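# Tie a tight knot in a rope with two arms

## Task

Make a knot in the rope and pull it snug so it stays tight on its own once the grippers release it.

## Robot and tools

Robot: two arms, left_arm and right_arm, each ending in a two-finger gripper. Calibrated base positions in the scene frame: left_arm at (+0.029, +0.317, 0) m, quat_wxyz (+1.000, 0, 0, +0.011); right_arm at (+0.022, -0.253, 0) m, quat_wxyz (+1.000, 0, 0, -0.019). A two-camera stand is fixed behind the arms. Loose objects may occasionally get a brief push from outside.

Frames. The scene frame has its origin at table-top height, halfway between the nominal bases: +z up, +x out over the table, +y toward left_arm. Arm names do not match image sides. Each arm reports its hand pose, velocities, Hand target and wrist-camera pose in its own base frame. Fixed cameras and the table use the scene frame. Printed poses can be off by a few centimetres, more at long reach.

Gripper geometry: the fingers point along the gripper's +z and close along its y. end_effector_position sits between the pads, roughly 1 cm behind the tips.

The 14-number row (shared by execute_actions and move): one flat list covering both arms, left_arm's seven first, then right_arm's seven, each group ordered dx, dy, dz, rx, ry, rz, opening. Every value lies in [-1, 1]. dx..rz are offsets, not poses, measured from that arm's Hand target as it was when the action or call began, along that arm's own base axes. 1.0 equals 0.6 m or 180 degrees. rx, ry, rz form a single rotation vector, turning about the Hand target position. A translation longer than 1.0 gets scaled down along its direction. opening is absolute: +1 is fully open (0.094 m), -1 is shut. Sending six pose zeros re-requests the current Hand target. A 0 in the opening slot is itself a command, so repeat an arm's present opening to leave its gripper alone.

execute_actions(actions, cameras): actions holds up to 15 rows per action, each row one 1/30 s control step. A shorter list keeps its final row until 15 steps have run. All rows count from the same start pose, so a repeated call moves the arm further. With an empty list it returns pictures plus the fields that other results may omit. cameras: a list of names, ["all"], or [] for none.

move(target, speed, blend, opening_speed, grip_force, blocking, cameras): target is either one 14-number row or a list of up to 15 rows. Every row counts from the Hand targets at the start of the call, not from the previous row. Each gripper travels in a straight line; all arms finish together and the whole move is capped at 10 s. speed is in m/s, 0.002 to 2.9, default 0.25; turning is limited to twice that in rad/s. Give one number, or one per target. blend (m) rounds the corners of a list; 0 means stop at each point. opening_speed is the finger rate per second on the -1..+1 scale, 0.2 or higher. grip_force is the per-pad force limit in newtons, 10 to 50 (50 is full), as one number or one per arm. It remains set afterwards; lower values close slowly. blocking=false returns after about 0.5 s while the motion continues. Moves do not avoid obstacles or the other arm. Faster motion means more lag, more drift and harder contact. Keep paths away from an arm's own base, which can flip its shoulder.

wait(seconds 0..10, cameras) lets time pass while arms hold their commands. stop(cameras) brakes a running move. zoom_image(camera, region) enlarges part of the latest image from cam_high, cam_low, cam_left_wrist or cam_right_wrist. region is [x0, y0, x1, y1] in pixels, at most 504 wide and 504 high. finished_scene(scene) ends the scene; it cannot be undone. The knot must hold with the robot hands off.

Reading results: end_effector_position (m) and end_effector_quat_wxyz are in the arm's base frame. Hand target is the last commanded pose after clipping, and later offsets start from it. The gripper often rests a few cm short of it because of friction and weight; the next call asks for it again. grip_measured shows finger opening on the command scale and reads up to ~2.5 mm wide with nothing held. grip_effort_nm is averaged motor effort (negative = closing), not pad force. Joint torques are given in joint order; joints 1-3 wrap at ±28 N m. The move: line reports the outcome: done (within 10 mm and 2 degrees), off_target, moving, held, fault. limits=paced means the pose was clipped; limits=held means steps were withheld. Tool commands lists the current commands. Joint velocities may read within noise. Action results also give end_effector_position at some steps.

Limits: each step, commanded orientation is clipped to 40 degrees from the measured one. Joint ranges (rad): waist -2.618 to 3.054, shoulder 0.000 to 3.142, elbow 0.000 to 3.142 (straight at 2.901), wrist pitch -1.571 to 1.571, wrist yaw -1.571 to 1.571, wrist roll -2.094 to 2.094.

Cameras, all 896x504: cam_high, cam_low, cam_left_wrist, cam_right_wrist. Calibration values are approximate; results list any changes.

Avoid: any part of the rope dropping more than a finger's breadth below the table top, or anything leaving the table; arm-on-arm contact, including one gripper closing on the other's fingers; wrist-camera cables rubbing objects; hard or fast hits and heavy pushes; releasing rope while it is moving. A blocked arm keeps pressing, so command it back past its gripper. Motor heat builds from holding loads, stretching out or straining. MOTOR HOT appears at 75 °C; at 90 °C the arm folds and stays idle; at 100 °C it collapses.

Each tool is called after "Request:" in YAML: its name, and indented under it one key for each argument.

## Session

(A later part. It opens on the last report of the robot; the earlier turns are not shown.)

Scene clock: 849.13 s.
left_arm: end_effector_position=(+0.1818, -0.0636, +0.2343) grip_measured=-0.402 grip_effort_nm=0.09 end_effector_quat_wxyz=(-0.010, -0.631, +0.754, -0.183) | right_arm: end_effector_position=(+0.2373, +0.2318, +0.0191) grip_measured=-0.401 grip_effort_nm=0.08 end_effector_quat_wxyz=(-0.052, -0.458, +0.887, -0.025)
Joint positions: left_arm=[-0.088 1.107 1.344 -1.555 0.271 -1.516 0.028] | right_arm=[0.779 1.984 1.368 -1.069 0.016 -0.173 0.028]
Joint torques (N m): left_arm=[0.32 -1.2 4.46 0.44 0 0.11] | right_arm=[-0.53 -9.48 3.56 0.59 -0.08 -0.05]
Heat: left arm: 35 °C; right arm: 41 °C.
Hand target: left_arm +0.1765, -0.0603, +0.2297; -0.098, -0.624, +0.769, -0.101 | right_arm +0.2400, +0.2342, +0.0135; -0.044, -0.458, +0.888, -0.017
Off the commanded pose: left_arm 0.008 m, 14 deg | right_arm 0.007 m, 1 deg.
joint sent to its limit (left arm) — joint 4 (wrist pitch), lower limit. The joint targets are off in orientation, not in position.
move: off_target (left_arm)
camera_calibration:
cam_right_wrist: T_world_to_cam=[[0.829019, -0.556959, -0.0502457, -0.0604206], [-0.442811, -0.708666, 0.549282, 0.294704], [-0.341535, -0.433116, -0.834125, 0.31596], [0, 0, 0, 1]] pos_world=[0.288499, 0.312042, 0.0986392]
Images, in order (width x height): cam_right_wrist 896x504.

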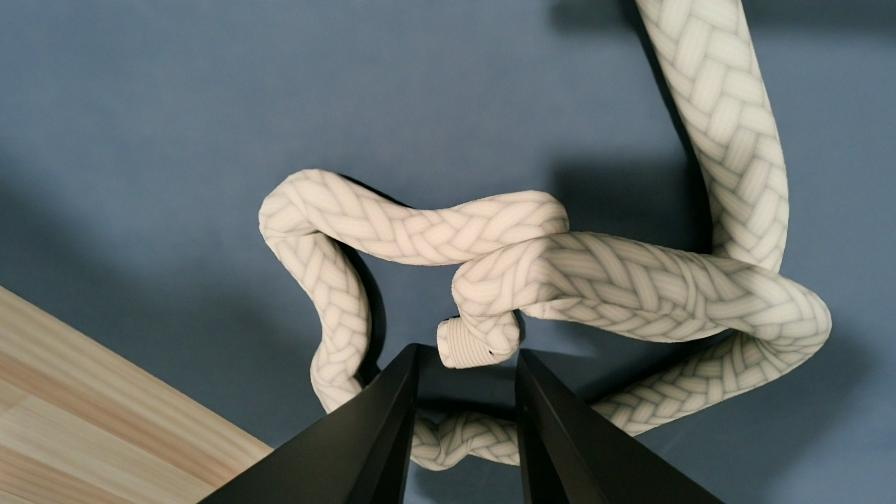

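Request:
move:
  target:
    - [0,0,0,0,0,0,-0.4,0.008,0.005,-0.016,0,0,0,-0.4]
    - [0,0,0,0,0,0,-0.4,0.008,0.005,-0.016,0,0,0,-1]
    - [0,0,0,0,0,0,-0.4,0.008,0.005,0.04,0,0,0,-1]
  cameras: ["cam_right_wrist"]

Scene clock: 863.73 s.
left_arm: end_effector_position=(+0.1818, -0.0636, +0.2343) grip_measured=-0.402 grip_effort_nm=0.10 end_effector_quat_wxyz=(-0.010, -0.631, +0.754, -0.183) | right_arm: end_effector_position=(+0.2413, +0.2334, +0.0292) grip_measured=-0.997 grip_effort_nm=-0.13 end_effector_quat_wxyz=(-0.052, -0.458, +0.887, -0.024)
Joint positions: left_arm=[-0.088 1.107 1.344 -1.555 0.271 -1.516 0.028] | right_arm=[0.774 1.984 1.412 -1.113 0.016 -0.177 0]
Joint torques (N m): left_arm=[0.28 -1.26 4.38 0.43 0.01 0.05] | right_arm=[-0.43 -10.71 7.25 0.07 -0.08 -0.05]
Heat: left arm: 35 °C; right arm: 40 °C.
Hand target: left_arm +0.1765, -0.0603, +0.2297; -0.098, -0.624, +0.769, -0.101 | right_arm +0.2448, +0.2371, +0.0375; -0.044, -0.458, +0.888, -0.017
Off the commanded pose: left_arm 0.008 m, 14 deg | right_arm 0.010 m, 1 deg.
joint sent to its limit (left arm) — joint 4 (wrist pitch), lower limit. The joint targets are off in orientation, not in position.
move: off_target (left_arm); target 2's new opening was sent with right_arm's hand 0.017 m and 1 deg from that target
camera_calibration:
cam_right_wrist: T_world_to_cam=[[0.828341, -0.557922, -0.050749, -0.0619205], [-0.443285, -0.708132, 0.549588, 0.291973], [-0.342564, -0.43275, -0.833893, 0.326597], [0, 0, 0, 1]] pos_world=[0.292599, 0.313543, 0.10874]
Images, in order (width x height): cam_right_wrist 896x504.

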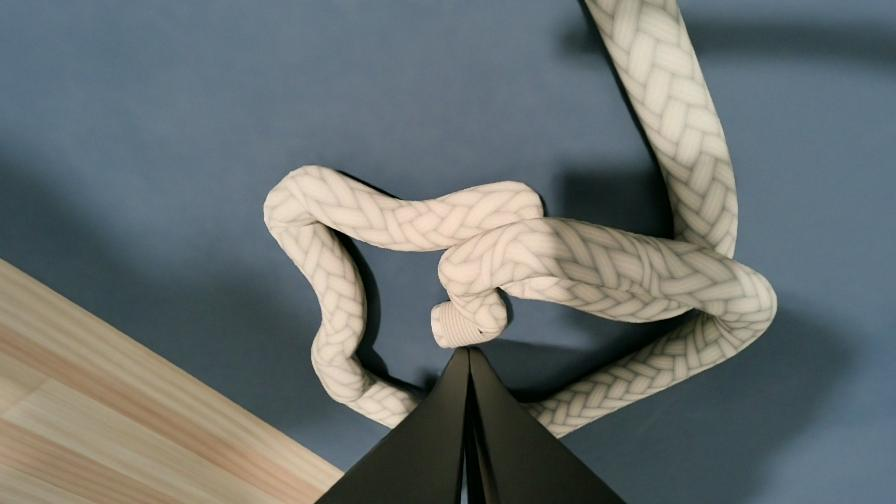

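Request:
move:
  target:
    - [0,0,0,0,0,0,-0.4,0.0,0.0,0.06,0,0,0,-0.45]
    - [0,0,0,0,0,0,-0.4,0.0587,0.0215,0.06,0,0,0.39,-0.45]
    - [0,0,0,0,0,0,-0.4,0.0587,0.0215,-0.015,0,0,0.39,-0.45]
  cameras: ["cam_right_wrist"]

Scene clock: 913.10 s.
left_arm: end_effector_position=(+0.1818, -0.0636, +0.2343) grip_measured=-0.402 grip_effort_nm=0.10 end_effector_quat_wxyz=(-0.010, -0.631, +0.754, -0.183) | right_arm: end_effector_position=(+0.2788, +0.2495, +0.0306) grip_measured=-0.451 grip_effort_nm=0.07 end_effector_quat_wxyz=(+0.028, +0.881, -0.471, +0.042)
Joint positions: left_arm=[-0.088 1.107 1.344 -1.555 0.271 -1.516 0.028] | right_arm=[0.774 2.042 1.505 -1.062 0.097 -1.385 0.026]
Joint velocities: left_arm=[within noise] | right_arm=[-0.002 -0.027 0.002 -0.154 0.037 0.066 0]
Joint torques (N m): left_arm=[0.23 -1.05 4.34 0.42 0.06 0.07] | right_arm=[-0.43 -10.11 5.22 0.45 0 -0.24]
Heat: left arm: 35 °C; right arm: 40 °C.
Hand target: left_arm +0.1765, -0.0603, +0.2297; -0.098, -0.624, +0.769, -0.101 | right_arm +0.2800, +0.2500, +0.0284; +0.026, +0.885, -0.463, +0.040
Off the commanded pose: left_arm 0.008 m, 14 deg | right_arm 0.002 m, 1 deg.
joint sent to its limit (left arm) — joint 4 (wrist pitch), lower limit. The joint targets are off in orientation, not in position.
move: off_target (left_arm)
camera_calibration:
cam_right_wrist: T_world_to_cam=[[0.814965, 0.57687, -0.0552489, -0.363215], [0.511334, -0.670951, 0.536994, 0.0441876], [0.272707, -0.465883, -0.841775, 0.184529], [0, 0, 0, 1]] pos_world=[0.223091, 0.325145, 0.111536]
Images, in order (width x height): cam_right_wrist 896x504.

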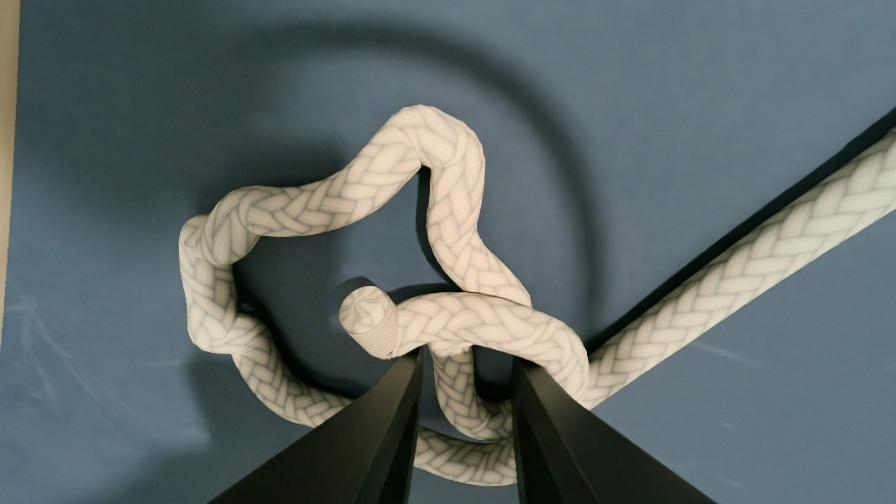

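Request:
move:
  target:
    - [0,0,0,0,0,0,-0.4,-0.0233,-0.0158,0.04,0,0,-0.2,-0.55]
    - [0,0,0,0,0,0,-0.4,-0.0233,-0.0158,0.02,0,0,-0.4,-0.55]
    - [0,0,0,0,0,0,-0.4,-0.0233,-0.0158,-0.027,0,0,-0.4,-0.55]
    - [0,0,0,0,0,0,-0.4,-0.0233,-0.0158,-0.027,0,0,-0.4,-1]
    - [0,0,0,0,0,0,-0.4,-0.0233,-0.0158,0.01,0,0,-0.4,-1]
  cameras: ["cam_right_wrist"]

Scene clock: 946.33 s.
left_arm: end_effector_position=(+0.1818, -0.0636, +0.2343) grip_measured=-0.402 grip_effort_nm=0.09 end_effector_quat_wxyz=(-0.010, -0.631, +0.754, -0.183) | right_arm: end_effector_position=(+0.2632, +0.2352, +0.0252) grip_measured=-0.997 grip_effort_nm=-0.13 end_effector_quat_wxyz=(-0.054, -0.446, +0.893, -0.024)
Joint positions: left_arm=[-0.088 1.107 1.344 -1.555 0.271 -1.516 0.028] | right_arm=[0.735 2.055 1.498 -1.132 0.017 -0.191 0]
Joint torques (N m): left_arm=[0.18 -1.18 4.48 0.47 0.08 0.08] | right_arm=[0.09 -11.49 7.47 0.06 -0.11 0.06]
Motor temperatures (°C): left_arm=[29 31 35 30 31 28 32] | right_arm=[30 41 35 32 28 30 29]
Heat: left arm: 35 °C; right arm: 41 °C.
Hand target: left_arm +0.1765, -0.0603, +0.2297; -0.098, -0.624, +0.769, -0.101 | right_arm +0.2659, +0.2406, +0.0344; -0.045, -0.444, +0.895, -0.017
Off the commanded pose: left_arm 0.008 m, 14 deg | right_arm 0.011 m, 1 deg.
joint sent to its limit (left arm) — joint 4 (wrist pitch), lower limit. The joint targets are off in orientation, not in position.
move: off_target (left_arm, right_arm)
camera_calibration:
cam_right_wrist: T_world_to_cam=[[0.81372, -0.578938, -0.0518793, -0.0705385], [-0.459811, -0.695734, 0.55184, 0.306545], [-0.355575, -0.425188, -0.832335, 0.333119], [0, 0, 0, 1]] pos_world=[0.3168, 0.314075, 0.104443]
Images, in order (width x height): cam_right_wrist 896x504.

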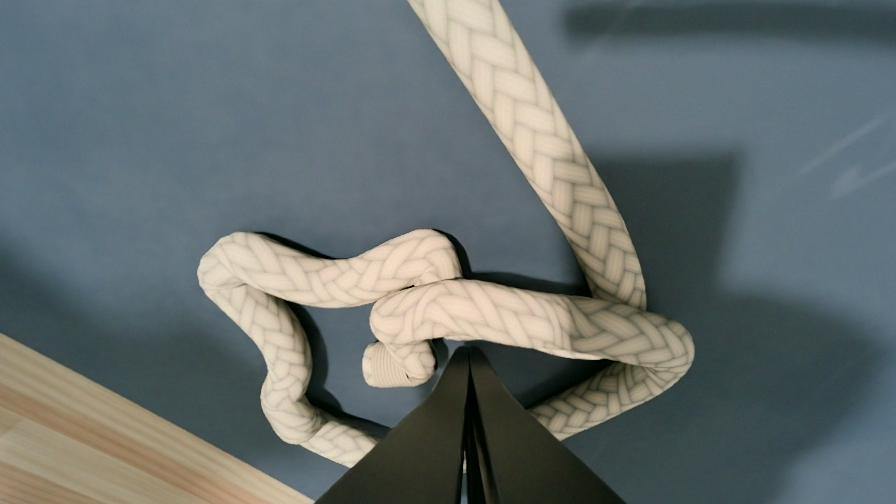

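Request:
move:
  target:
    - [0,0,0,0,0,0,-0.4,0,0,0.05,0,0,0,-0.45]
    - [0,0,0,0,0,0,-0.4,-0.01,0.0145,0.03,0,0,0,-0.45]
    - [0,0,0,0,0,0,-0.4,-0.01,0.0145,-0.022,0,0,0,-0.45]
  cameras: ["cam_right_wrist"]

Scene clock: 973.53 s.
left_arm: end_effector_position=(+0.1818, -0.0636, +0.2343) grip_measured=-0.402 grip_effort_nm=0.09 end_effector_quat_wxyz=(-0.010, -0.631, +0.754, -0.183) | right_arm: end_effector_position=(+0.2550, +0.2457, +0.0291) grip_measured=-0.451 grip_effort_nm=0.07 end_effector_quat_wxyz=(-0.054, -0.447, +0.893, -0.018)
Joint positions: left_arm=[-0.088 1.107 1.344 -1.555 0.271 -1.516 0.028] | right_arm=[0.765 2.05 1.509 -1.143 0.002 -0.164 0.026]
Joint torques (N m): left_arm=[0.18 -1.18 4.53 0.42 0.01 0.08] | right_arm=[-0.24 -9.22 4.45 0.57 0.03 0.07]
Heat: left arm: 35 °C; right arm: 45 °C.
Hand target: left_arm +0.1765, -0.0603, +0.2297; -0.098, -0.624, +0.769, -0.101 | right_arm +0.2601, +0.2493, +0.0212; -0.044, -0.444, +0.895, -0.017
Off the commanded pose: left_arm 0.008 m, 14 deg | right_arm 0.010 m, 1 deg.
joint sent to its limit (left arm) — joint 4 (wrist pitch), lower limit. The joint targets are off in orientation, not in position.
move: off_target (left_arm)
camera_calibration:
cam_right_wrist: T_world_to_cam=[[0.814272, -0.577075, -0.0628178, -0.057744], [-0.455939, -0.702789, 0.546083, 0.308793], [-0.359279, -0.416019, -0.835372, 0.336743], [0, 0, 0, 1]] pos_world=[0.308795, 0.323785, 0.109052]
Images, in order (width x height): cam_right_wrist 896x504.

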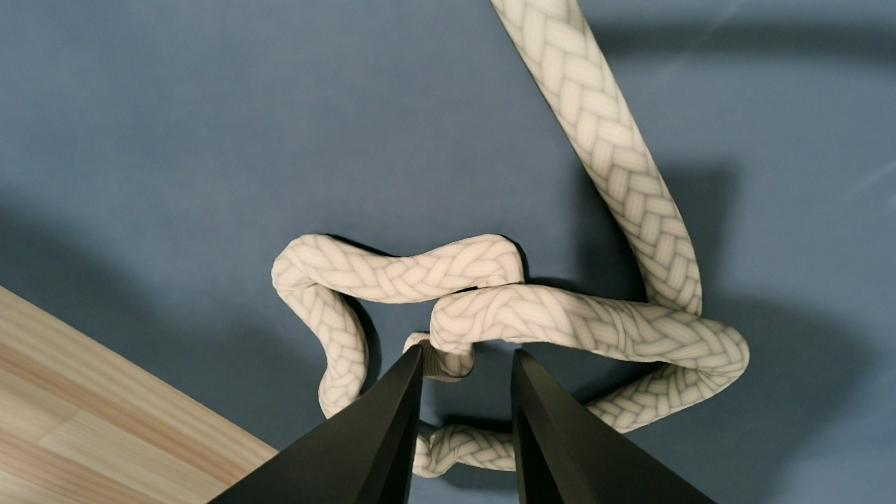

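Request:
move:
  target:
    - [0,0,0,0,0,0,-0.4,-0.004,0.004,0.0,0,0,0,-0.3]
    - [0,0,0,0,0,0,-0.4,-0.004,0.004,-0.022,0,0,0,-0.3]
    - [0,0,0,0,0,0,-0.4,-0.004,0.004,-0.022,0,0,0,-1]
    - [0,0,0,0,0,0,-0.4,-0.002,0.008,0.06,0,0,0,-1]
  cameras: ["cam_right_wrist"]

Scene clock: 988.10 s.
left_arm: end_effector_position=(+0.1818, -0.0636, +0.2343) grip_measured=-0.402 grip_effort_nm=0.09 end_effector_quat_wxyz=(-0.010, -0.631, +0.754, -0.183) | right_arm: end_effector_position=(+0.2541, +0.2521, +0.0461) grip_measured=-0.792 grip_effort_nm=-1.02 end_effector_quat_wxyz=(-0.058, -0.448, +0.892, -0.019)
Joint positions: left_arm=[-0.088 1.107 1.344 -1.555 0.271 -1.516 0.028] | right_arm=[0.779 2.055 1.585 -1.222 0.001 -0.151 0.01]
Joint torques (N m): left_arm=[0.24 -1.21 4.37 0.46 0.01 0.06] | right_arm=[-0.36 -12.29 7.38 0.06 0.03 0.05]
Heat: left arm: 35 °C; right arm: 44 °C.
Hand target: left_arm +0.1765, -0.0603, +0.2297; -0.098, -0.624, +0.769, -0.101 | right_arm +0.2587, +0.2541, +0.0573; -0.044, -0.444, +0.895, -0.017
Off the commanded pose: left_arm 0.008 m, 14 deg | right_arm 0.012 m, 2 deg.
joint sent to its limit (left arm) — joint 4 (wrist pitch), lower limit. The joint targets are off in orientation, not in position.
move: off_target (left_arm, right_arm); target 3's new opening was sent with right_arm's hand 0.015 m and 2 deg from that target
camera_calibration:
cam_right_wrist: T_world_to_cam=[[0.814758, -0.576265, -0.0639396, -0.0525563], [-0.451896, -0.700241, 0.552677, 0.301711], [-0.363262, -0.421404, -0.830939, 0.355462], [0, 0, 0, 1]] pos_world=[0.308289, 0.330777, 0.125258]
Images, in order (width x height): cam_right_wrist 896x504.

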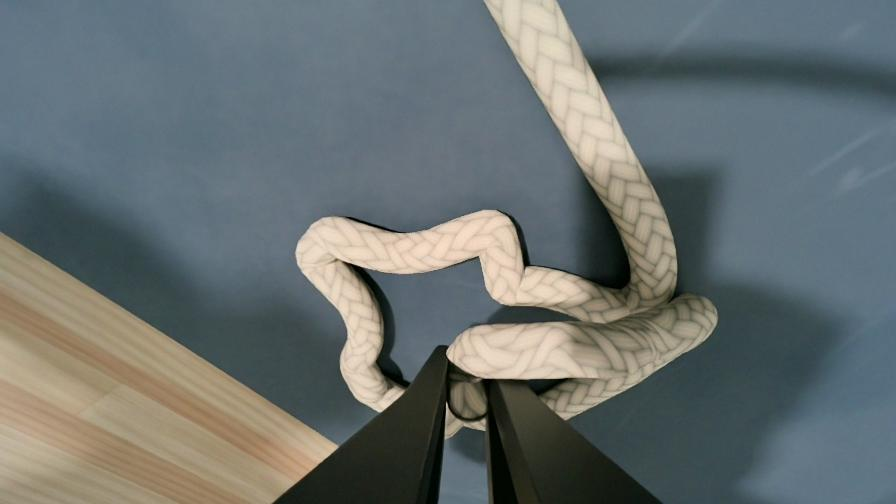

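Request:
move:
  target:
    - [0,0,0,0,0,0,-0.4,0.02,0.01,0.05,0,0,-0.2,-1]
    - [0,0,0,0,0,0,-0.4,0.077,0.037,0.05,0,0,-0.667,-1]
    - [0,0,0,0,0,0,-0.4,0.077,0.037,-0.068,0,0,-0.667,-1]
    - [0,0,0,0,0,0,-0.4,0.077,0.037,-0.068,0,0,-0.667,-0.5]
    - [0,0,0,0,0,0,-0.4,0.05,-0.03,0.1,0,0,-0.5,-0.4]
  blend: [0.01,0,0,0,0]
  speed: 0.18
  cameras: ["cam_left_wrist","cam_right_wrist"]

Scene clock: 1015.37 s.
left_arm: end_effector_position=(+0.1818, -0.0636, +0.2343) grip_measured=-0.402 grip_effort_nm=0.09 end_effector_quat_wxyz=(-0.010, -0.631, +0.754, -0.183) | right_arm: end_effector_position=(+0.2859, +0.2388, +0.1023) grip_measured=-0.501 grip_effort_nm=0.08 end_effector_quat_wxyz=(-0.056, +0.318, +0.946, +0.012)
Joint positions: left_arm=[-0.088 1.107 1.344 -1.555 0.271 -1.516 0.028] | right_arm=[0.642 2.004 1.738 -1.348 -0.106 1.287 0.023]
Joint torques (N m): left_arm=[0.27 -1.14 4.31 0.42 0.01 0.08] | right_arm=[-0.42 -12.85 7.83 0.09 0.07 -0.01]
Heat: left arm: 35 °C; right arm: 45 °C.
Hand target: left_arm +0.1765, -0.0603, +0.2297; -0.098, -0.624, +0.769, -0.101 | right_arm +0.2888, +0.2361, +0.1172; -0.043, +0.319, +0.947, +0.020
Tool commands: left_gripper/opening=-0.4 right_gripper/opening=-0.5
Off the commanded pose: left_arm 0.008 m, 14 deg | right_arm 0.015 m, 2 deg.
joint sent to its limit (left arm) — joint 4 (wrist pitch), lower limit. The joint targets are off in orientation, not in position.
move: off_target (left_arm, right_arm; path cut at 10 s); path passed 4 of 5 targets; target 5's new opening was not sent; target 4's new opening was sent with right_arm's hand 0.011 m and 2 deg from that target
camera_calibration:
cam_left_wrist: T_world_to_cam=[[0.974117, -0.102702, 0.201368, -0.224602], [-0.210735, -0.734879, 0.644627, -0.123486], [0.0817759, -0.670377, -0.737501, 0.237308], [0, 0, 0, 1]] pos_world=[0.17336, 0.0452715, 0.299845]
cam_right_wrist: T_world_to_cam=[[-0.581453, -0.812868, -0.0340253, 0.370085], [-0.69061, 0.471029, 0.548807, 0.064575], [-0.430081, 0.342604, -0.835256, 0.245274], [0, 0, 0, 1]] pos_world=[0.365271, 0.186381, 0.18202]
Images, in order (width x height): cam_left_wrist 896x504, cam_right_wrist 896x504.

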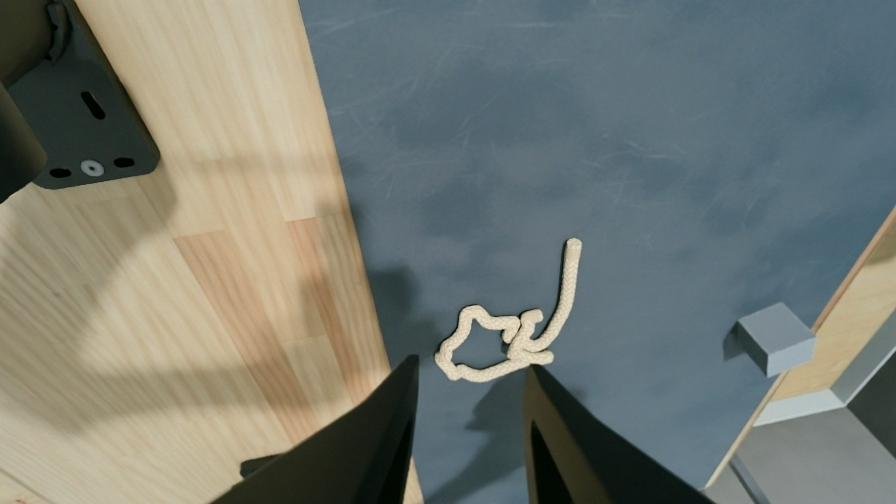

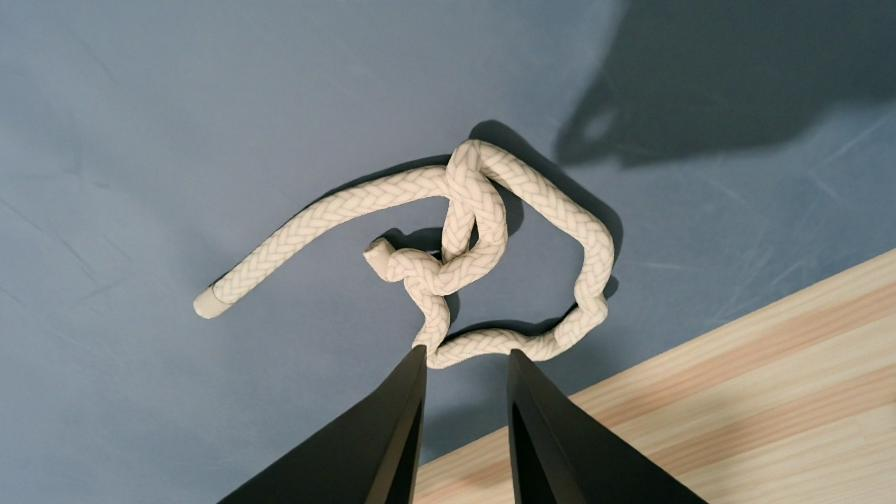

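Request:
move:
  target: [0,0,0,0,0,0,-0.4,-0.013,0.085,-0.115,0,0,0.48,-0.4]
  cameras: ["cam_right_wrist"]

Scene clock: 1037.93 s.
left_arm: end_effector_position=(+0.1818, -0.0636, +0.2343) grip_measured=-0.402 grip_effort_nm=0.09 end_effector_quat_wxyz=(-0.010, -0.631, +0.754, -0.183) | right_arm: end_effector_position=(+0.2730, +0.2786, +0.0496) grip_measured=-0.401 grip_effort_nm=0.07 end_effector_quat_wxyz=(-0.059, -0.412, +0.909, -0.019)
Joint positions: left_arm=[-0.088 1.107 1.344 -1.555 0.271 -1.516 0.028] | right_arm=[0.79 2.183 1.799 -1.31 -0.007 -0.061 0.028]
Joint torques (N m): left_arm=[0.16 -1.13 4.27 0.4 0.05 0.07] | right_arm=[0.16 -10.29 7.88 0.39 0.05 -0.06]
Motor temperatures (°C): left_arm=[29 31 35 30 31 28 32] | right_arm=[30 47 36 31 28 30 29]
Heat: left arm: 35 °C; right arm: 47 °C.
Hand target: left_arm +0.1765, -0.0603, +0.2297; -0.098, -0.624, +0.769, -0.101 | right_arm +0.2809, +0.2871, +0.0483; -0.045, -0.416, +0.908, -0.015
Off the commanded pose: left_arm 0.008 m, 14 deg | right_arm 0.012 m, 2 deg.
joint sent to its limit (left arm) — joint 4 (wrist pitch), lower limit. The joint targets are off in orientation, not in position.
move: off_target (left_arm, right_arm)
camera_calibration:
cam_right_wrist: T_world_to_cam=[[0.766089, -0.63981, -0.0612449, -0.0216372], [-0.506189, -0.659313, 0.555949, 0.330022], [-0.396081, -0.394905, -0.828957, 0.377894], [0, 0, 0, 1]] pos_world=[0.333307, 0.352977, 0.128457]
Images, in order (width x height): cam_right_wrist 896x504.

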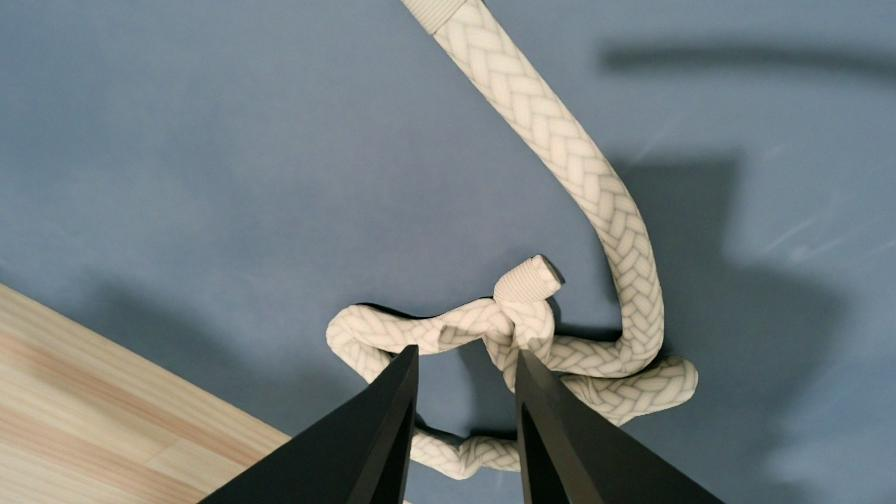

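Request:
move:
  target:
    - [0,0,0,0,0,0,-0.4,0.012,-0.0395,-0.03,0,0,0,-0.45]
    - [0,0,0,0,0,0,-0.4,0.012,-0.0395,-0.05,0,0,0,-0.45]
  cameras: ["cam_right_wrist"]

Scene clock: 1058.90 s.
left_arm: end_effector_position=(+0.1818, -0.0636, +0.2343) grip_measured=-0.402 grip_effort_nm=0.10 end_effector_quat_wxyz=(-0.010, -0.631, +0.754, -0.183) | right_arm: end_effector_position=(+0.2848, +0.2643, +0.0215) grip_measured=-0.449 grip_effort_nm=-0.05 end_effector_quat_wxyz=(-0.051, -0.415, +0.908, -0.013)
Joint positions: left_arm=[-0.088 1.107 1.344 -1.555 0.271 -1.516 0.028] | right_arm=[0.742 2.18 1.681 -1.176 -0.007 -0.115 0.026]
Joint torques (N m): left_arm=[0.28 -1.24 4.3 0.43 0.03 0.1] | right_arm=[-0.32 -11.44 4.46 0.4 0.08 -0.05]
Heat: left arm: 35 °C; right arm: 47 °C.
Hand target: left_arm +0.1765, -0.0603, +0.2297; -0.098, -0.624, +0.769, -0.101 | right_arm +0.2882, +0.2633, +0.0183; -0.045, -0.416, +0.908, -0.015
Off the commanded pose: left_arm 0.008 m, 14 deg | right_arm 0.005 m, 1 deg.
joint sent to its limit (left arm) — joint 4 (wrist pitch), lower limit. The joint targets are off in orientation, not in position.
move: off_target (left_arm)
camera_calibration:
cam_right_wrist: T_world_to_cam=[[0.770923, -0.633639, -0.0646549, -0.0444591], [-0.507795, -0.672723, 0.538133, 0.346617], [-0.384477, -0.382027, -0.840377, 0.347046], [0, 0, 0, 1]] pos_world=[0.343716, 0.337588, 0.102248]
Images, in order (width x height): cam_right_wrist 896x504.

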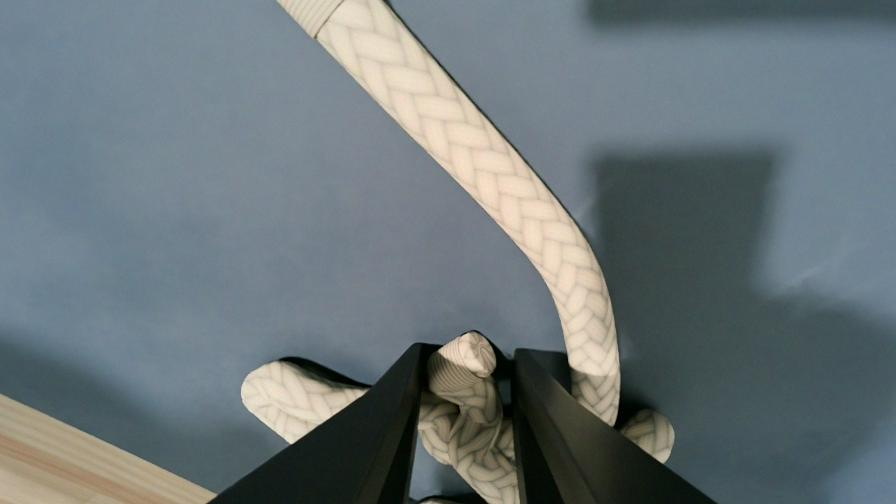

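Request:
move:
  target:
    - [0,0,0,0,0,0,-0.4,-0.004,-0.0065,-0.012,0,0,0,-0.45]
    - [0,0,0,0,0,0,-0.4,-0.004,-0.0065,-0.012,0,0,0,-1]
    - [0,0,0,0,0,0,-0.4,0.015,0.045,0.03,0,0,0,-1]
  speed: 0.1
  cameras: ["cam_left_wrist","cam_right_wrist"]

Scene clock: 1068.80 s.
left_arm: end_effector_position=(+0.1818, -0.0636, +0.2343) grip_measured=-0.402 grip_effort_nm=0.10 end_effector_quat_wxyz=(-0.010, -0.631, +0.754, -0.183) | right_arm: end_effector_position=(+0.2960, +0.2886, +0.0376) grip_measured=-0.681 grip_effort_nm=-1.02 end_effector_quat_wxyz=(-0.042, -0.418, +0.907, -0.014)
Joint positions: left_arm=[-0.088 1.107 1.344 -1.555 0.271 -1.516 0.028] | right_arm=[0.77 2.251 1.864 -1.272 -0.001 -0.095 0.015]
Joint torques (N m): left_arm=[0.36 -1.21 4.53 0.43 0.03 0.06] | right_arm=[0.1 -10.82 7.71 0.13 -0.02 0.06]
Heat: left arm: 35 °C; right arm: 46 °C.
Hand target: left_arm +0.1765, -0.0603, +0.2297; -0.098, -0.624, +0.769, -0.101 | right_arm +0.2972, +0.2905, +0.0363; -0.045, -0.416, +0.908, -0.015
Off the commanded pose: left_arm 0.008 m, 14 deg | right_arm 0.003 m, 1 deg.
joint sent to its limit (left arm) — joint 4 (wrist pitch), lower limit. The joint targets are off in orientation, not in position.
move: off_target (left_arm)
camera_calibration:
cam_left_wrist: T_world_to_cam=[[0.974117, -0.102702, 0.201368, -0.224602], [-0.210735, -0.734879, 0.644627, -0.123486], [0.0817759, -0.670377, -0.737501, 0.237308], [0, 0, 0, 1]] pos_world=[0.17336, 0.0452715, 0.299845]
cam_right_wrist: T_world_to_cam=[[0.776729, -0.627435, -0.0549268, -0.0404923], [-0.511948, -0.679742, 0.525223, 0.363735], [-0.36688, -0.379837, -0.84919, 0.368697], [0, 0, 0, 1]] pos_world=[0.352932, 0.361884, 0.119828]
Images, in order (width x height): cam_left_wrist 896x504, cam_right_wrist 896x504.

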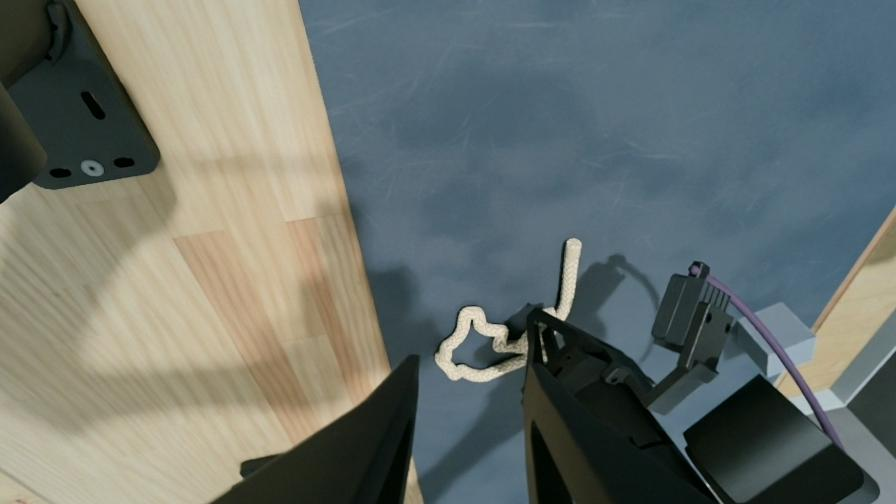

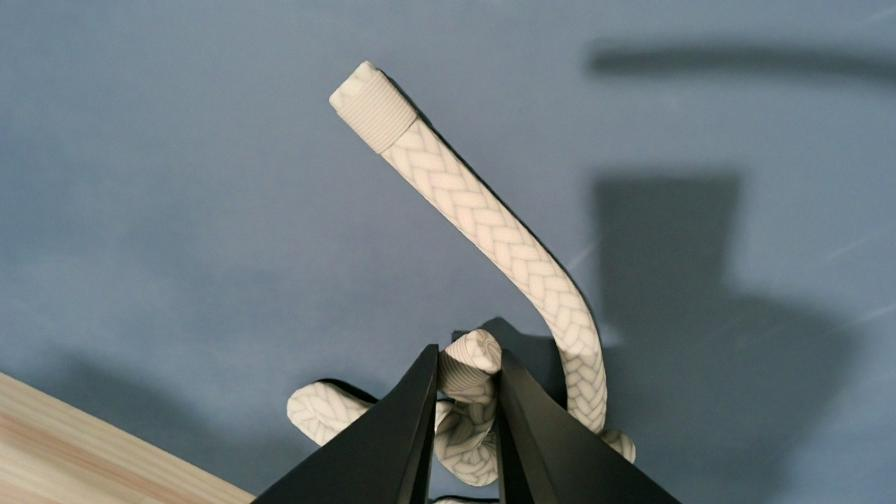

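Request:
move:
  target:
    - [0,0,0,0,0,0,-0.4,0.015,0.045,0.0,0,0,0,-1]
    - [0,0,0,0,0,0,-0.4,0.015,0.045,-0.035,0,0,0,-1]
    - [0,0,0,0,0,0,-0.4,0.015,0.045,-0.035,0,0,0,-0.3]
    - [0,0,0,0,0,0,-0.4,-0.07,-0.09,0.14,0,0,0,-0.3]
  speed: 0.15
  cameras: ["cam_left_wrist","cam_right_wrist"]

Scene clock: 1081.93 s.
left_arm: end_effector_position=(+0.1818, -0.0636, +0.2343) grip_measured=-0.402 grip_effort_nm=0.09 end_effector_quat_wxyz=(-0.010, -0.631, +0.754, -0.183) | right_arm: end_effector_position=(+0.2580, +0.2413, +0.1150) grip_measured=-0.301 grip_effort_nm=0.07 end_effector_quat_wxyz=(-0.045, -0.415, +0.909, -0.014)
Joint positions: left_arm=[-0.088 1.107 1.344 -1.555 0.271 -1.516 0.028] | right_arm=[0.748 1.979 1.753 -1.439 -0.001 -0.108 0.033]
Joint torques (N m): left_arm=[0.18 -1.26 4.44 0.43 0.02 0.1] | right_arm=[-0.32 -12.08 4.68 0.12 0.01 -0.07]
Heat: left arm: 35 °C; right arm: 46 °C.
Hand target: left_arm +0.1765, -0.0603, +0.2297; -0.098, -0.624, +0.769, -0.101 | right_arm +0.2552, +0.2364, +0.1203; -0.045, -0.416, +0.908, -0.015
Off the commanded pose: left_arm 0.008 m, 14 deg | right_arm 0.008 m, 0 deg.
joint sent to its limit (left arm) — joint 4 (wrist pitch), lower limit. The joint targets are off in orientation, not in position.
move: off_target (left_arm)
camera_calibration:
cam_left_wrist: T_world_to_cam=[[0.974117, -0.102702, 0.201368, -0.224602], [-0.210735, -0.734879, 0.644627, -0.123486], [0.0817759, -0.670377, -0.737501, 0.237308], [0, 0, 0, 1]] pos_world=[0.17336, 0.0452715, 0.299845]
cam_right_wrist: T_world_to_cam=[[0.771546, -0.633609, -0.0570624, -0.0334099], [-0.514061, -0.673777, 0.530816, 0.26991], [-0.374777, -0.380216, -0.845564, 0.404243], [0, 0, 0, 1]] pos_world=[0.316028, 0.31439, 0.196634]
Images, in order (width x height): cam_left_wrist 896x504, cam_right_wrist 896x504.

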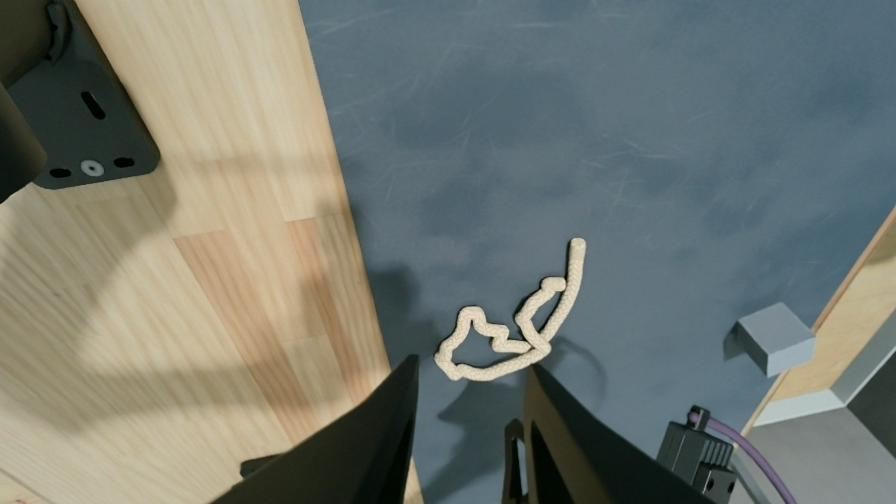

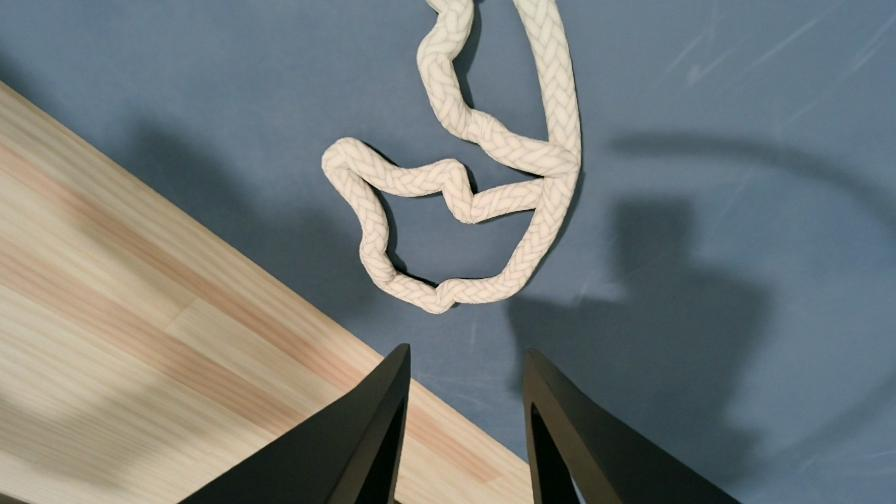

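Request:
move:
  target: [0,0,0,0,0,0,-0.4,0.075,0.121,-0.13,0,0,0,-0.4]
  cameras: ["cam_right_wrist"]

Scene clock: 1113.90 s.
left_arm: end_effector_position=(+0.1818, -0.0636, +0.2343) grip_measured=-0.402 grip_effort_nm=0.10 end_effector_quat_wxyz=(-0.010, -0.631, +0.754, -0.183) | right_arm: end_effector_position=(+0.2954, +0.3033, +0.0409) grip_measured=-0.399 grip_effort_nm=-0.05 end_effector_quat_wxyz=(-0.054, -0.419, +0.906, -0.020)
Joint positions: left_arm=[-0.088 1.107 1.344 -1.555 0.271 -1.516 0.028] | right_arm=[0.796 2.327 2.004 -1.364 -0.001 -0.07 0.028]
Joint torques (N m): left_arm=[0.24 -1.26 4.29 0.43 0.05 0.09] | right_arm=[-0.06 -12.16 7.62 0.24 -0.03 0.06]
Heat: left arm: 34 °C; right arm: 43 °C.
Hand target: left_arm +0.1765, -0.0603, +0.2297; -0.098, -0.624, +0.769, -0.101 | right_arm +0.3001, +0.3090, +0.0422; -0.045, -0.416, +0.908, -0.015
Off the commanded pose: left_arm 0.008 m, 14 deg | right_arm 0.008 m, 1 deg.
joint sent to its limit (left arm) — joint 4 (wrist pitch), lower limit. The joint targets are off in orientation, not in position.
move: off_target (left_arm)
camera_calibration:
cam_right_wrist: T_world_to_cam=[[0.776494, -0.627668, -0.0555907, -0.0304758], [-0.501085, -0.668563, 0.549488, 0.364014], [-0.382062, -0.398818, -0.83365, 0.386446], [0, 0, 0, 1]] pos_world=[0.353712, 0.378359, 0.120446]
Images, in order (width x height): cam_right_wrist 896x504.

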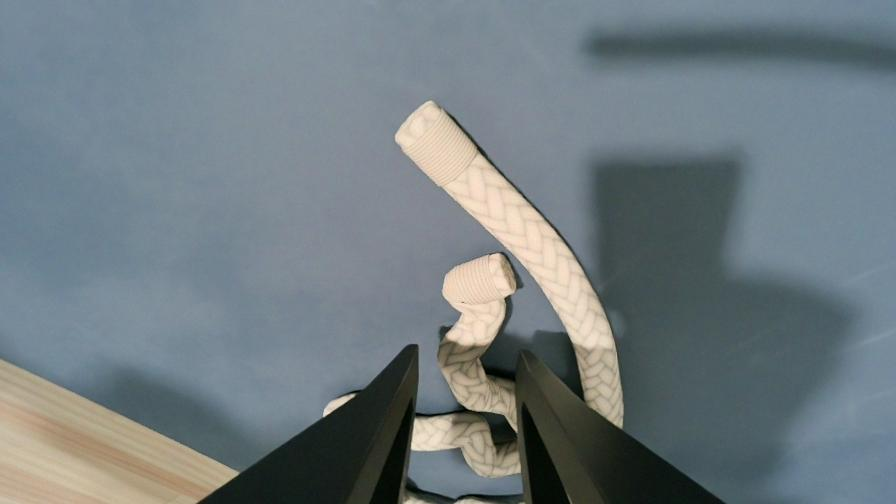

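Request:
move:
  target:
    - [0,0,0,0,0,0,-0.4,-0.0085,-0.027,-0.057,0,0,0,-0.4]
    - [0,0,0,0,0,0,-0.4,-0.0085,-0.027,-0.057,0,0,0,-1]
    - [0,0,0,0,0,0,-0.4,-0.0085,-0.015,0.0,0,0,0,-1]
    - [0,0,0,0,0,0,-0.4,-0.05,-0.02,0.01,0,0,0.42,-1]
    - [0,0,0,0,0,0,-0.4,-0.052,-0.032,-0.045,0,0,0.45,-1]
  blend: [0,0,0.01,0.01,0]
  speed: 0.15
  cameras: ["cam_left_wrist","cam_right_wrist"]

Scene clock: 1136.80 s.
left_arm: end_effector_position=(+0.1818, -0.0636, +0.2343) grip_measured=-0.402 grip_effort_nm=0.10 end_effector_quat_wxyz=(-0.010, -0.631, +0.754, -0.183) | right_arm: end_effector_position=(+0.2684, +0.2875, +0.0206) grip_measured=-0.787 grip_effort_nm=-1.02 end_effector_quat_wxyz=(+0.034, +0.901, -0.430, +0.045)
Joint positions: left_arm=[-0.088 1.107 1.344 -1.555 0.271 -1.516 0.028] | right_arm=[0.865 2.137 1.61 -1.086 0.104 -1.384 0.01]
Joint torques (N m): left_arm=[0.16 -1.29 4.3 0.42 0.04 0.07] | right_arm=[-0.31 -11.47 3.38 0.72 -0.08 -0.28]
Heat: left arm: 34 °C; right arm: 44 °C.
Hand target: left_arm +0.1765, -0.0603, +0.2297; -0.098, -0.624, +0.769, -0.101 | right_arm +0.2690, +0.2898, +0.0152; +0.024, +0.906, -0.421, +0.041
Off the commanded pose: left_arm 0.008 m, 14 deg | right_arm 0.006 m, 2 deg.
joint sent to its limit (left arm) — joint 4 (wrist pitch), lower limit. The joint targets are off in orientation, not in position.
move: off_target (left_arm); target 2's new opening was sent with right_arm's hand 0.013 m and 0 deg from that target
camera_calibration:
cam_left_wrist: T_world_to_cam=[[0.974117, -0.102702, 0.201368, -0.224602], [-0.210735, -0.734879, 0.644627, -0.123486], [0.0817759, -0.670377, -0.737501, 0.237308], [0, 0, 0, 1]] pos_world=[0.17336, 0.0452715, 0.299845]
cam_right_wrist: T_world_to_cam=[[0.759403, 0.647043, -0.0681379, -0.382145], [0.571981, -0.614032, 0.543878, 0.047572], [0.310074, -0.451996, -0.836393, 0.182532], [0, 0, 0, 1]] pos_world=[0.206393, 0.358979, 0.100757]
Images, in order (width x height): cam_left_wrist 896x504, cam_right_wrist 896x504.

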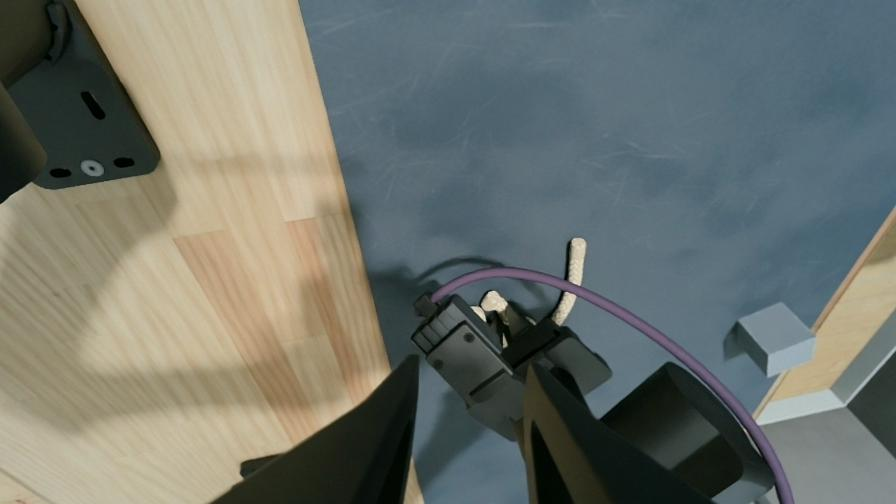

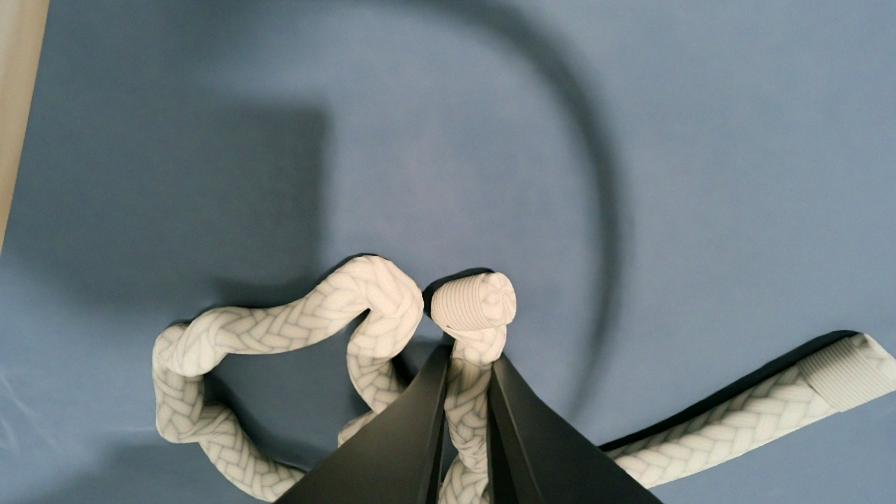

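Request:
move:
  target:
    - [0,0,0,0,0,0,-0.4,0.01,-0.023,0,0,0,0,-1]
    - [0,0,0,0,0,0,-0.4,0.01,-0.023,0,0,0,0,-0.55]
    - [0,0,0,0,0,0,-0.4,0.01,-0.023,0.06,0,0,0,-0.4]
    - [0,0,0,0,0,0,-0.4,-0.07,-0.043,0.06,0,0,-0.394,-0.4]
  speed: 0.15
  cameras: ["cam_right_wrist"]

Scene clock: 1178.43 s.
left_arm: end_effector_position=(+0.1818, -0.0636, +0.2343) grip_measured=-0.402 grip_effort_nm=0.09 end_effector_quat_wxyz=(-0.010, -0.631, +0.754, -0.183) | right_arm: end_effector_position=(+0.2307, +0.2628, +0.0419) grip_measured=-0.401 grip_effort_nm=0.07 end_effector_quat_wxyz=(-0.051, -0.495, +0.867, -0.027)
Joint positions: left_arm=[-0.088 1.107 1.344 -1.555 0.271 -1.516 0.028] | right_arm=[0.856 2.021 1.519 -1.183 0.016 -0.18 0.028]
Joint torques (N m): left_arm=[0.28 -1.31 4.31 0.44 0.03 0.1] | right_arm=[0.35 -13.37 4.57 0.13 -0.11 0.06]
Heat: left arm: 34 °C; right arm: 45 °C.
Hand target: left_arm +0.1765, -0.0603, +0.2297; -0.098, -0.624, +0.769, -0.101 | right_arm +0.2270, +0.2640, +0.0512; -0.043, -0.494, +0.868, -0.019
Off the commanded pose: left_arm 0.008 m, 14 deg | right_arm 0.010 m, 1 deg.
joint sent to its limit (left arm) — joint 4 (wrist pitch), lower limit. The joint targets are off in orientation, not in position.
move: off_target (left_arm); target 2's new opening was sent with right_arm's hand 0.013 m and 1 deg from that target; target 3's new opening was sent with right_arm's hand 0.017 m and 2 deg from that target
camera_calibration:
cam_right_wrist: T_world_to_cam=[[0.872767, -0.485485, -0.0508248, -0.0653523], [-0.381425, -0.743238, 0.549647, 0.296067], [-0.30462, -0.460328, -0.833849, 0.344779], [0, 0, 0, 1]] pos_world=[0.274991, 0.347032, 0.12144]
Images, in order (width x height): cam_right_wrist 896x504.

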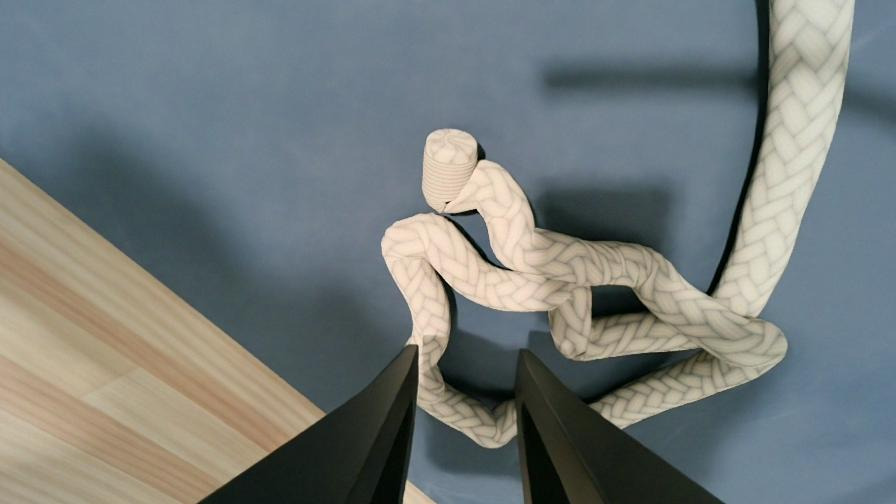

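Request:
move:
  target:
    - [0,0,0,0,0,0,-0.4,-0.009,0.022,0,0,0,0,-0.5]
    - [0,0,0,0,0,0,-0.4,-0.009,0.022,-0.074,0,0,0,-0.5]
    - [0,0,0,0,0,0,-0.4,-0.009,0.022,-0.074,0,0,0,-1]
    - [0,0,0,0,0,0,-0.4,-0.007,0.03,0.01,0,0,0,-1]
  speed: 0.12
  cameras: ["cam_right_wrist"]

Scene clock: 1197.23 s.
left_arm: end_effector_position=(+0.1818, -0.0636, +0.2343) grip_measured=-0.402 grip_effort_nm=0.09 end_effector_quat_wxyz=(-0.010, -0.631, +0.754, -0.183) | right_arm: end_effector_position=(+0.2227, +0.2761, +0.0467) grip_measured=-0.826 grip_effort_nm=-1.02 end_effector_quat_wxyz=(-0.053, -0.495, +0.867, -0.028)
Joint positions: left_arm=[-0.088 1.107 1.344 -1.555 0.271 -1.516 0.028] | right_arm=[0.896 2.041 1.566 -1.216 0.012 -0.14 0.008]
Joint torques (N m): left_arm=[0.2 -1.1 4.33 0.41 0.02 0.09] | right_arm=[0.43 -11.96 7.42 0.05 -0.1 0.05]
Heat: left arm: 34 °C; right arm: 48 °C.
Hand target: left_arm +0.1765, -0.0603, +0.2297; -0.098, -0.624, +0.769, -0.101 | right_arm +0.2228, +0.2819, +0.0572; -0.043, -0.494, +0.868, -0.019
Off the commanded pose: left_arm 0.008 m, 14 deg | right_arm 0.012 m, 2 deg.
joint sent to its limit (left arm) — joint 4 (wrist pitch), lower limit. The joint targets are off in orientation, not in position.
move: off_target (left_arm, right_arm); target 3's new opening was sent with right_arm's hand 0.015 m and 1 deg from that target
camera_calibration:
cam_right_wrist: T_world_to_cam=[[0.8724, -0.486145, -0.0508121, -0.0513836], [-0.380497, -0.740688, 0.553718, 0.299096], [-0.306823, -0.463729, -0.831153, 0.353808], [0, 0, 0, 1]] pos_world=[0.267189, 0.360628, 0.125843]
Images, in order (width x height): cam_right_wrist 896x504.

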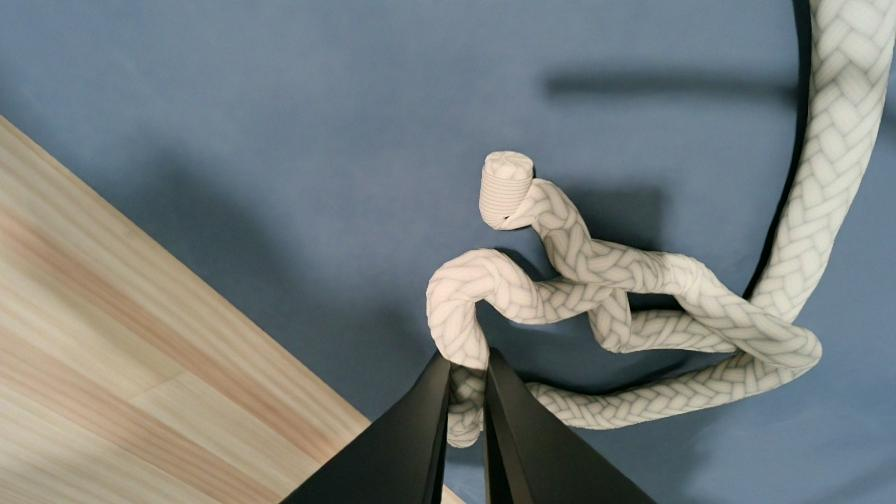

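Request:
move:
  target:
    - [0,0,0,0,0,0,-0.4,0.0,0.0,0.04,0,0,0,-1]
    - [0,0,0,0,0,0,-0.4,0.05,0.092,0.04,0,0,0,-1]
    - [0,0,0,0,0,0,-0.4,0.05,0.098,-0.065,0,0,0,-1]
    - [0,0,0,0,0,0,-0.4,0.05,0.098,-0.065,0,0,0,-0.5]
    - [0,0,0,0,0,0,-0.4,-0.06,-0.04,0.12,0,0,0,-0.4]
  speed: 0.15
  cameras: ["cam_left_wrist","cam_right_wrist"]

Scene clock: 1216.27 s.
left_arm: end_effector_position=(+0.1818, -0.0636, +0.2343) grip_measured=-0.402 grip_effort_nm=0.10 end_effector_quat_wxyz=(-0.010, -0.631, +0.754, -0.183) | right_arm: end_effector_position=(+0.1920, +0.2609, +0.1254) grip_measured=-0.401 grip_effort_nm=0.08 end_effector_quat_wxyz=(-0.041, -0.495, +0.868, -0.020)
Joint positions: left_arm=[-0.088 1.107 1.344 -1.555 0.271 -1.516 0.028] | right_arm=[0.935 1.859 1.631 -1.435 0.004 -0.1 0.028]
Joint torques (N m): left_arm=[0.18 -1.11 4.59 0.44 0.01 0.07] | right_arm=[0.35 -10.63 4.79 0.11 -0.06 0.05]
Heat: left arm: 34 °C; right arm: 46 °C.
Hand target: left_arm +0.1765, -0.0603, +0.2297; -0.098, -0.624, +0.769, -0.101 | right_arm +0.1868, +0.2580, +0.1293; -0.043, -0.494, +0.868, -0.019
Off the commanded pose: left_arm 0.008 m, 14 deg | right_arm 0.007 m, 0 deg.
joint sent to its limit (left arm) — joint 4 (wrist pitch), lower limit. The joint targets are off in orientation, not in position.
move: off_target (left_arm)
camera_calibration:
cam_left_wrist: T_world_to_cam=[[0.974117, -0.102702, 0.201368, -0.224602], [-0.210735, -0.734879, 0.644627, -0.123486], [0.0817759, -0.670377, -0.737501, 0.237308], [0, 0, 0, 1]] pos_world=[0.17336, 0.0452715, 0.299845]
cam_right_wrist: T_world_to_cam=[[0.872536, -0.485866, -0.0511362, -0.028063], [-0.388716, -0.753826, 0.52976, 0.240595], [-0.29594, -0.442357, -0.846605, 0.39702], [0, 0, 0, 1]] pos_world=[0.235503, 0.343357, 0.207227]
Images, in order (width x height): cam_left_wrist 896x504, cam_right_wrist 896x504.

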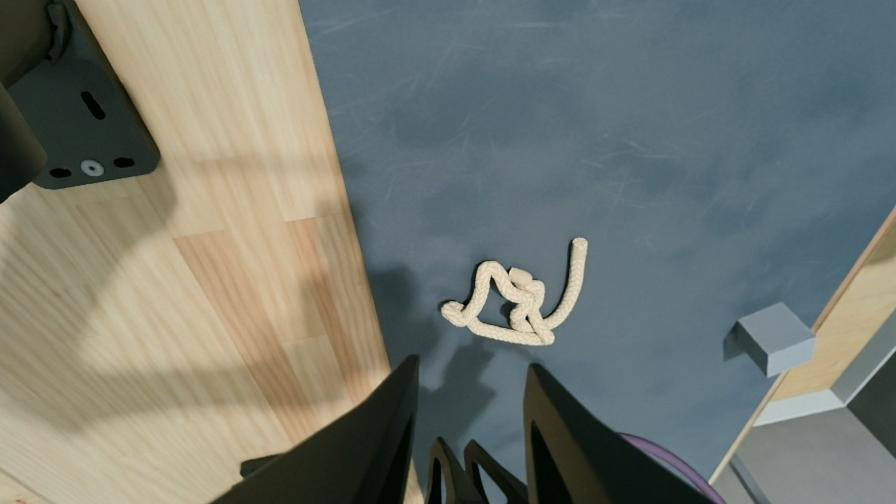

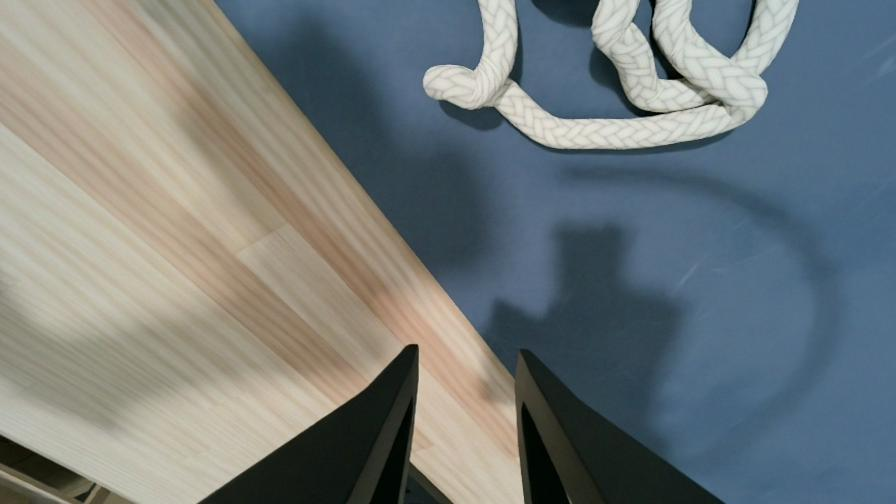

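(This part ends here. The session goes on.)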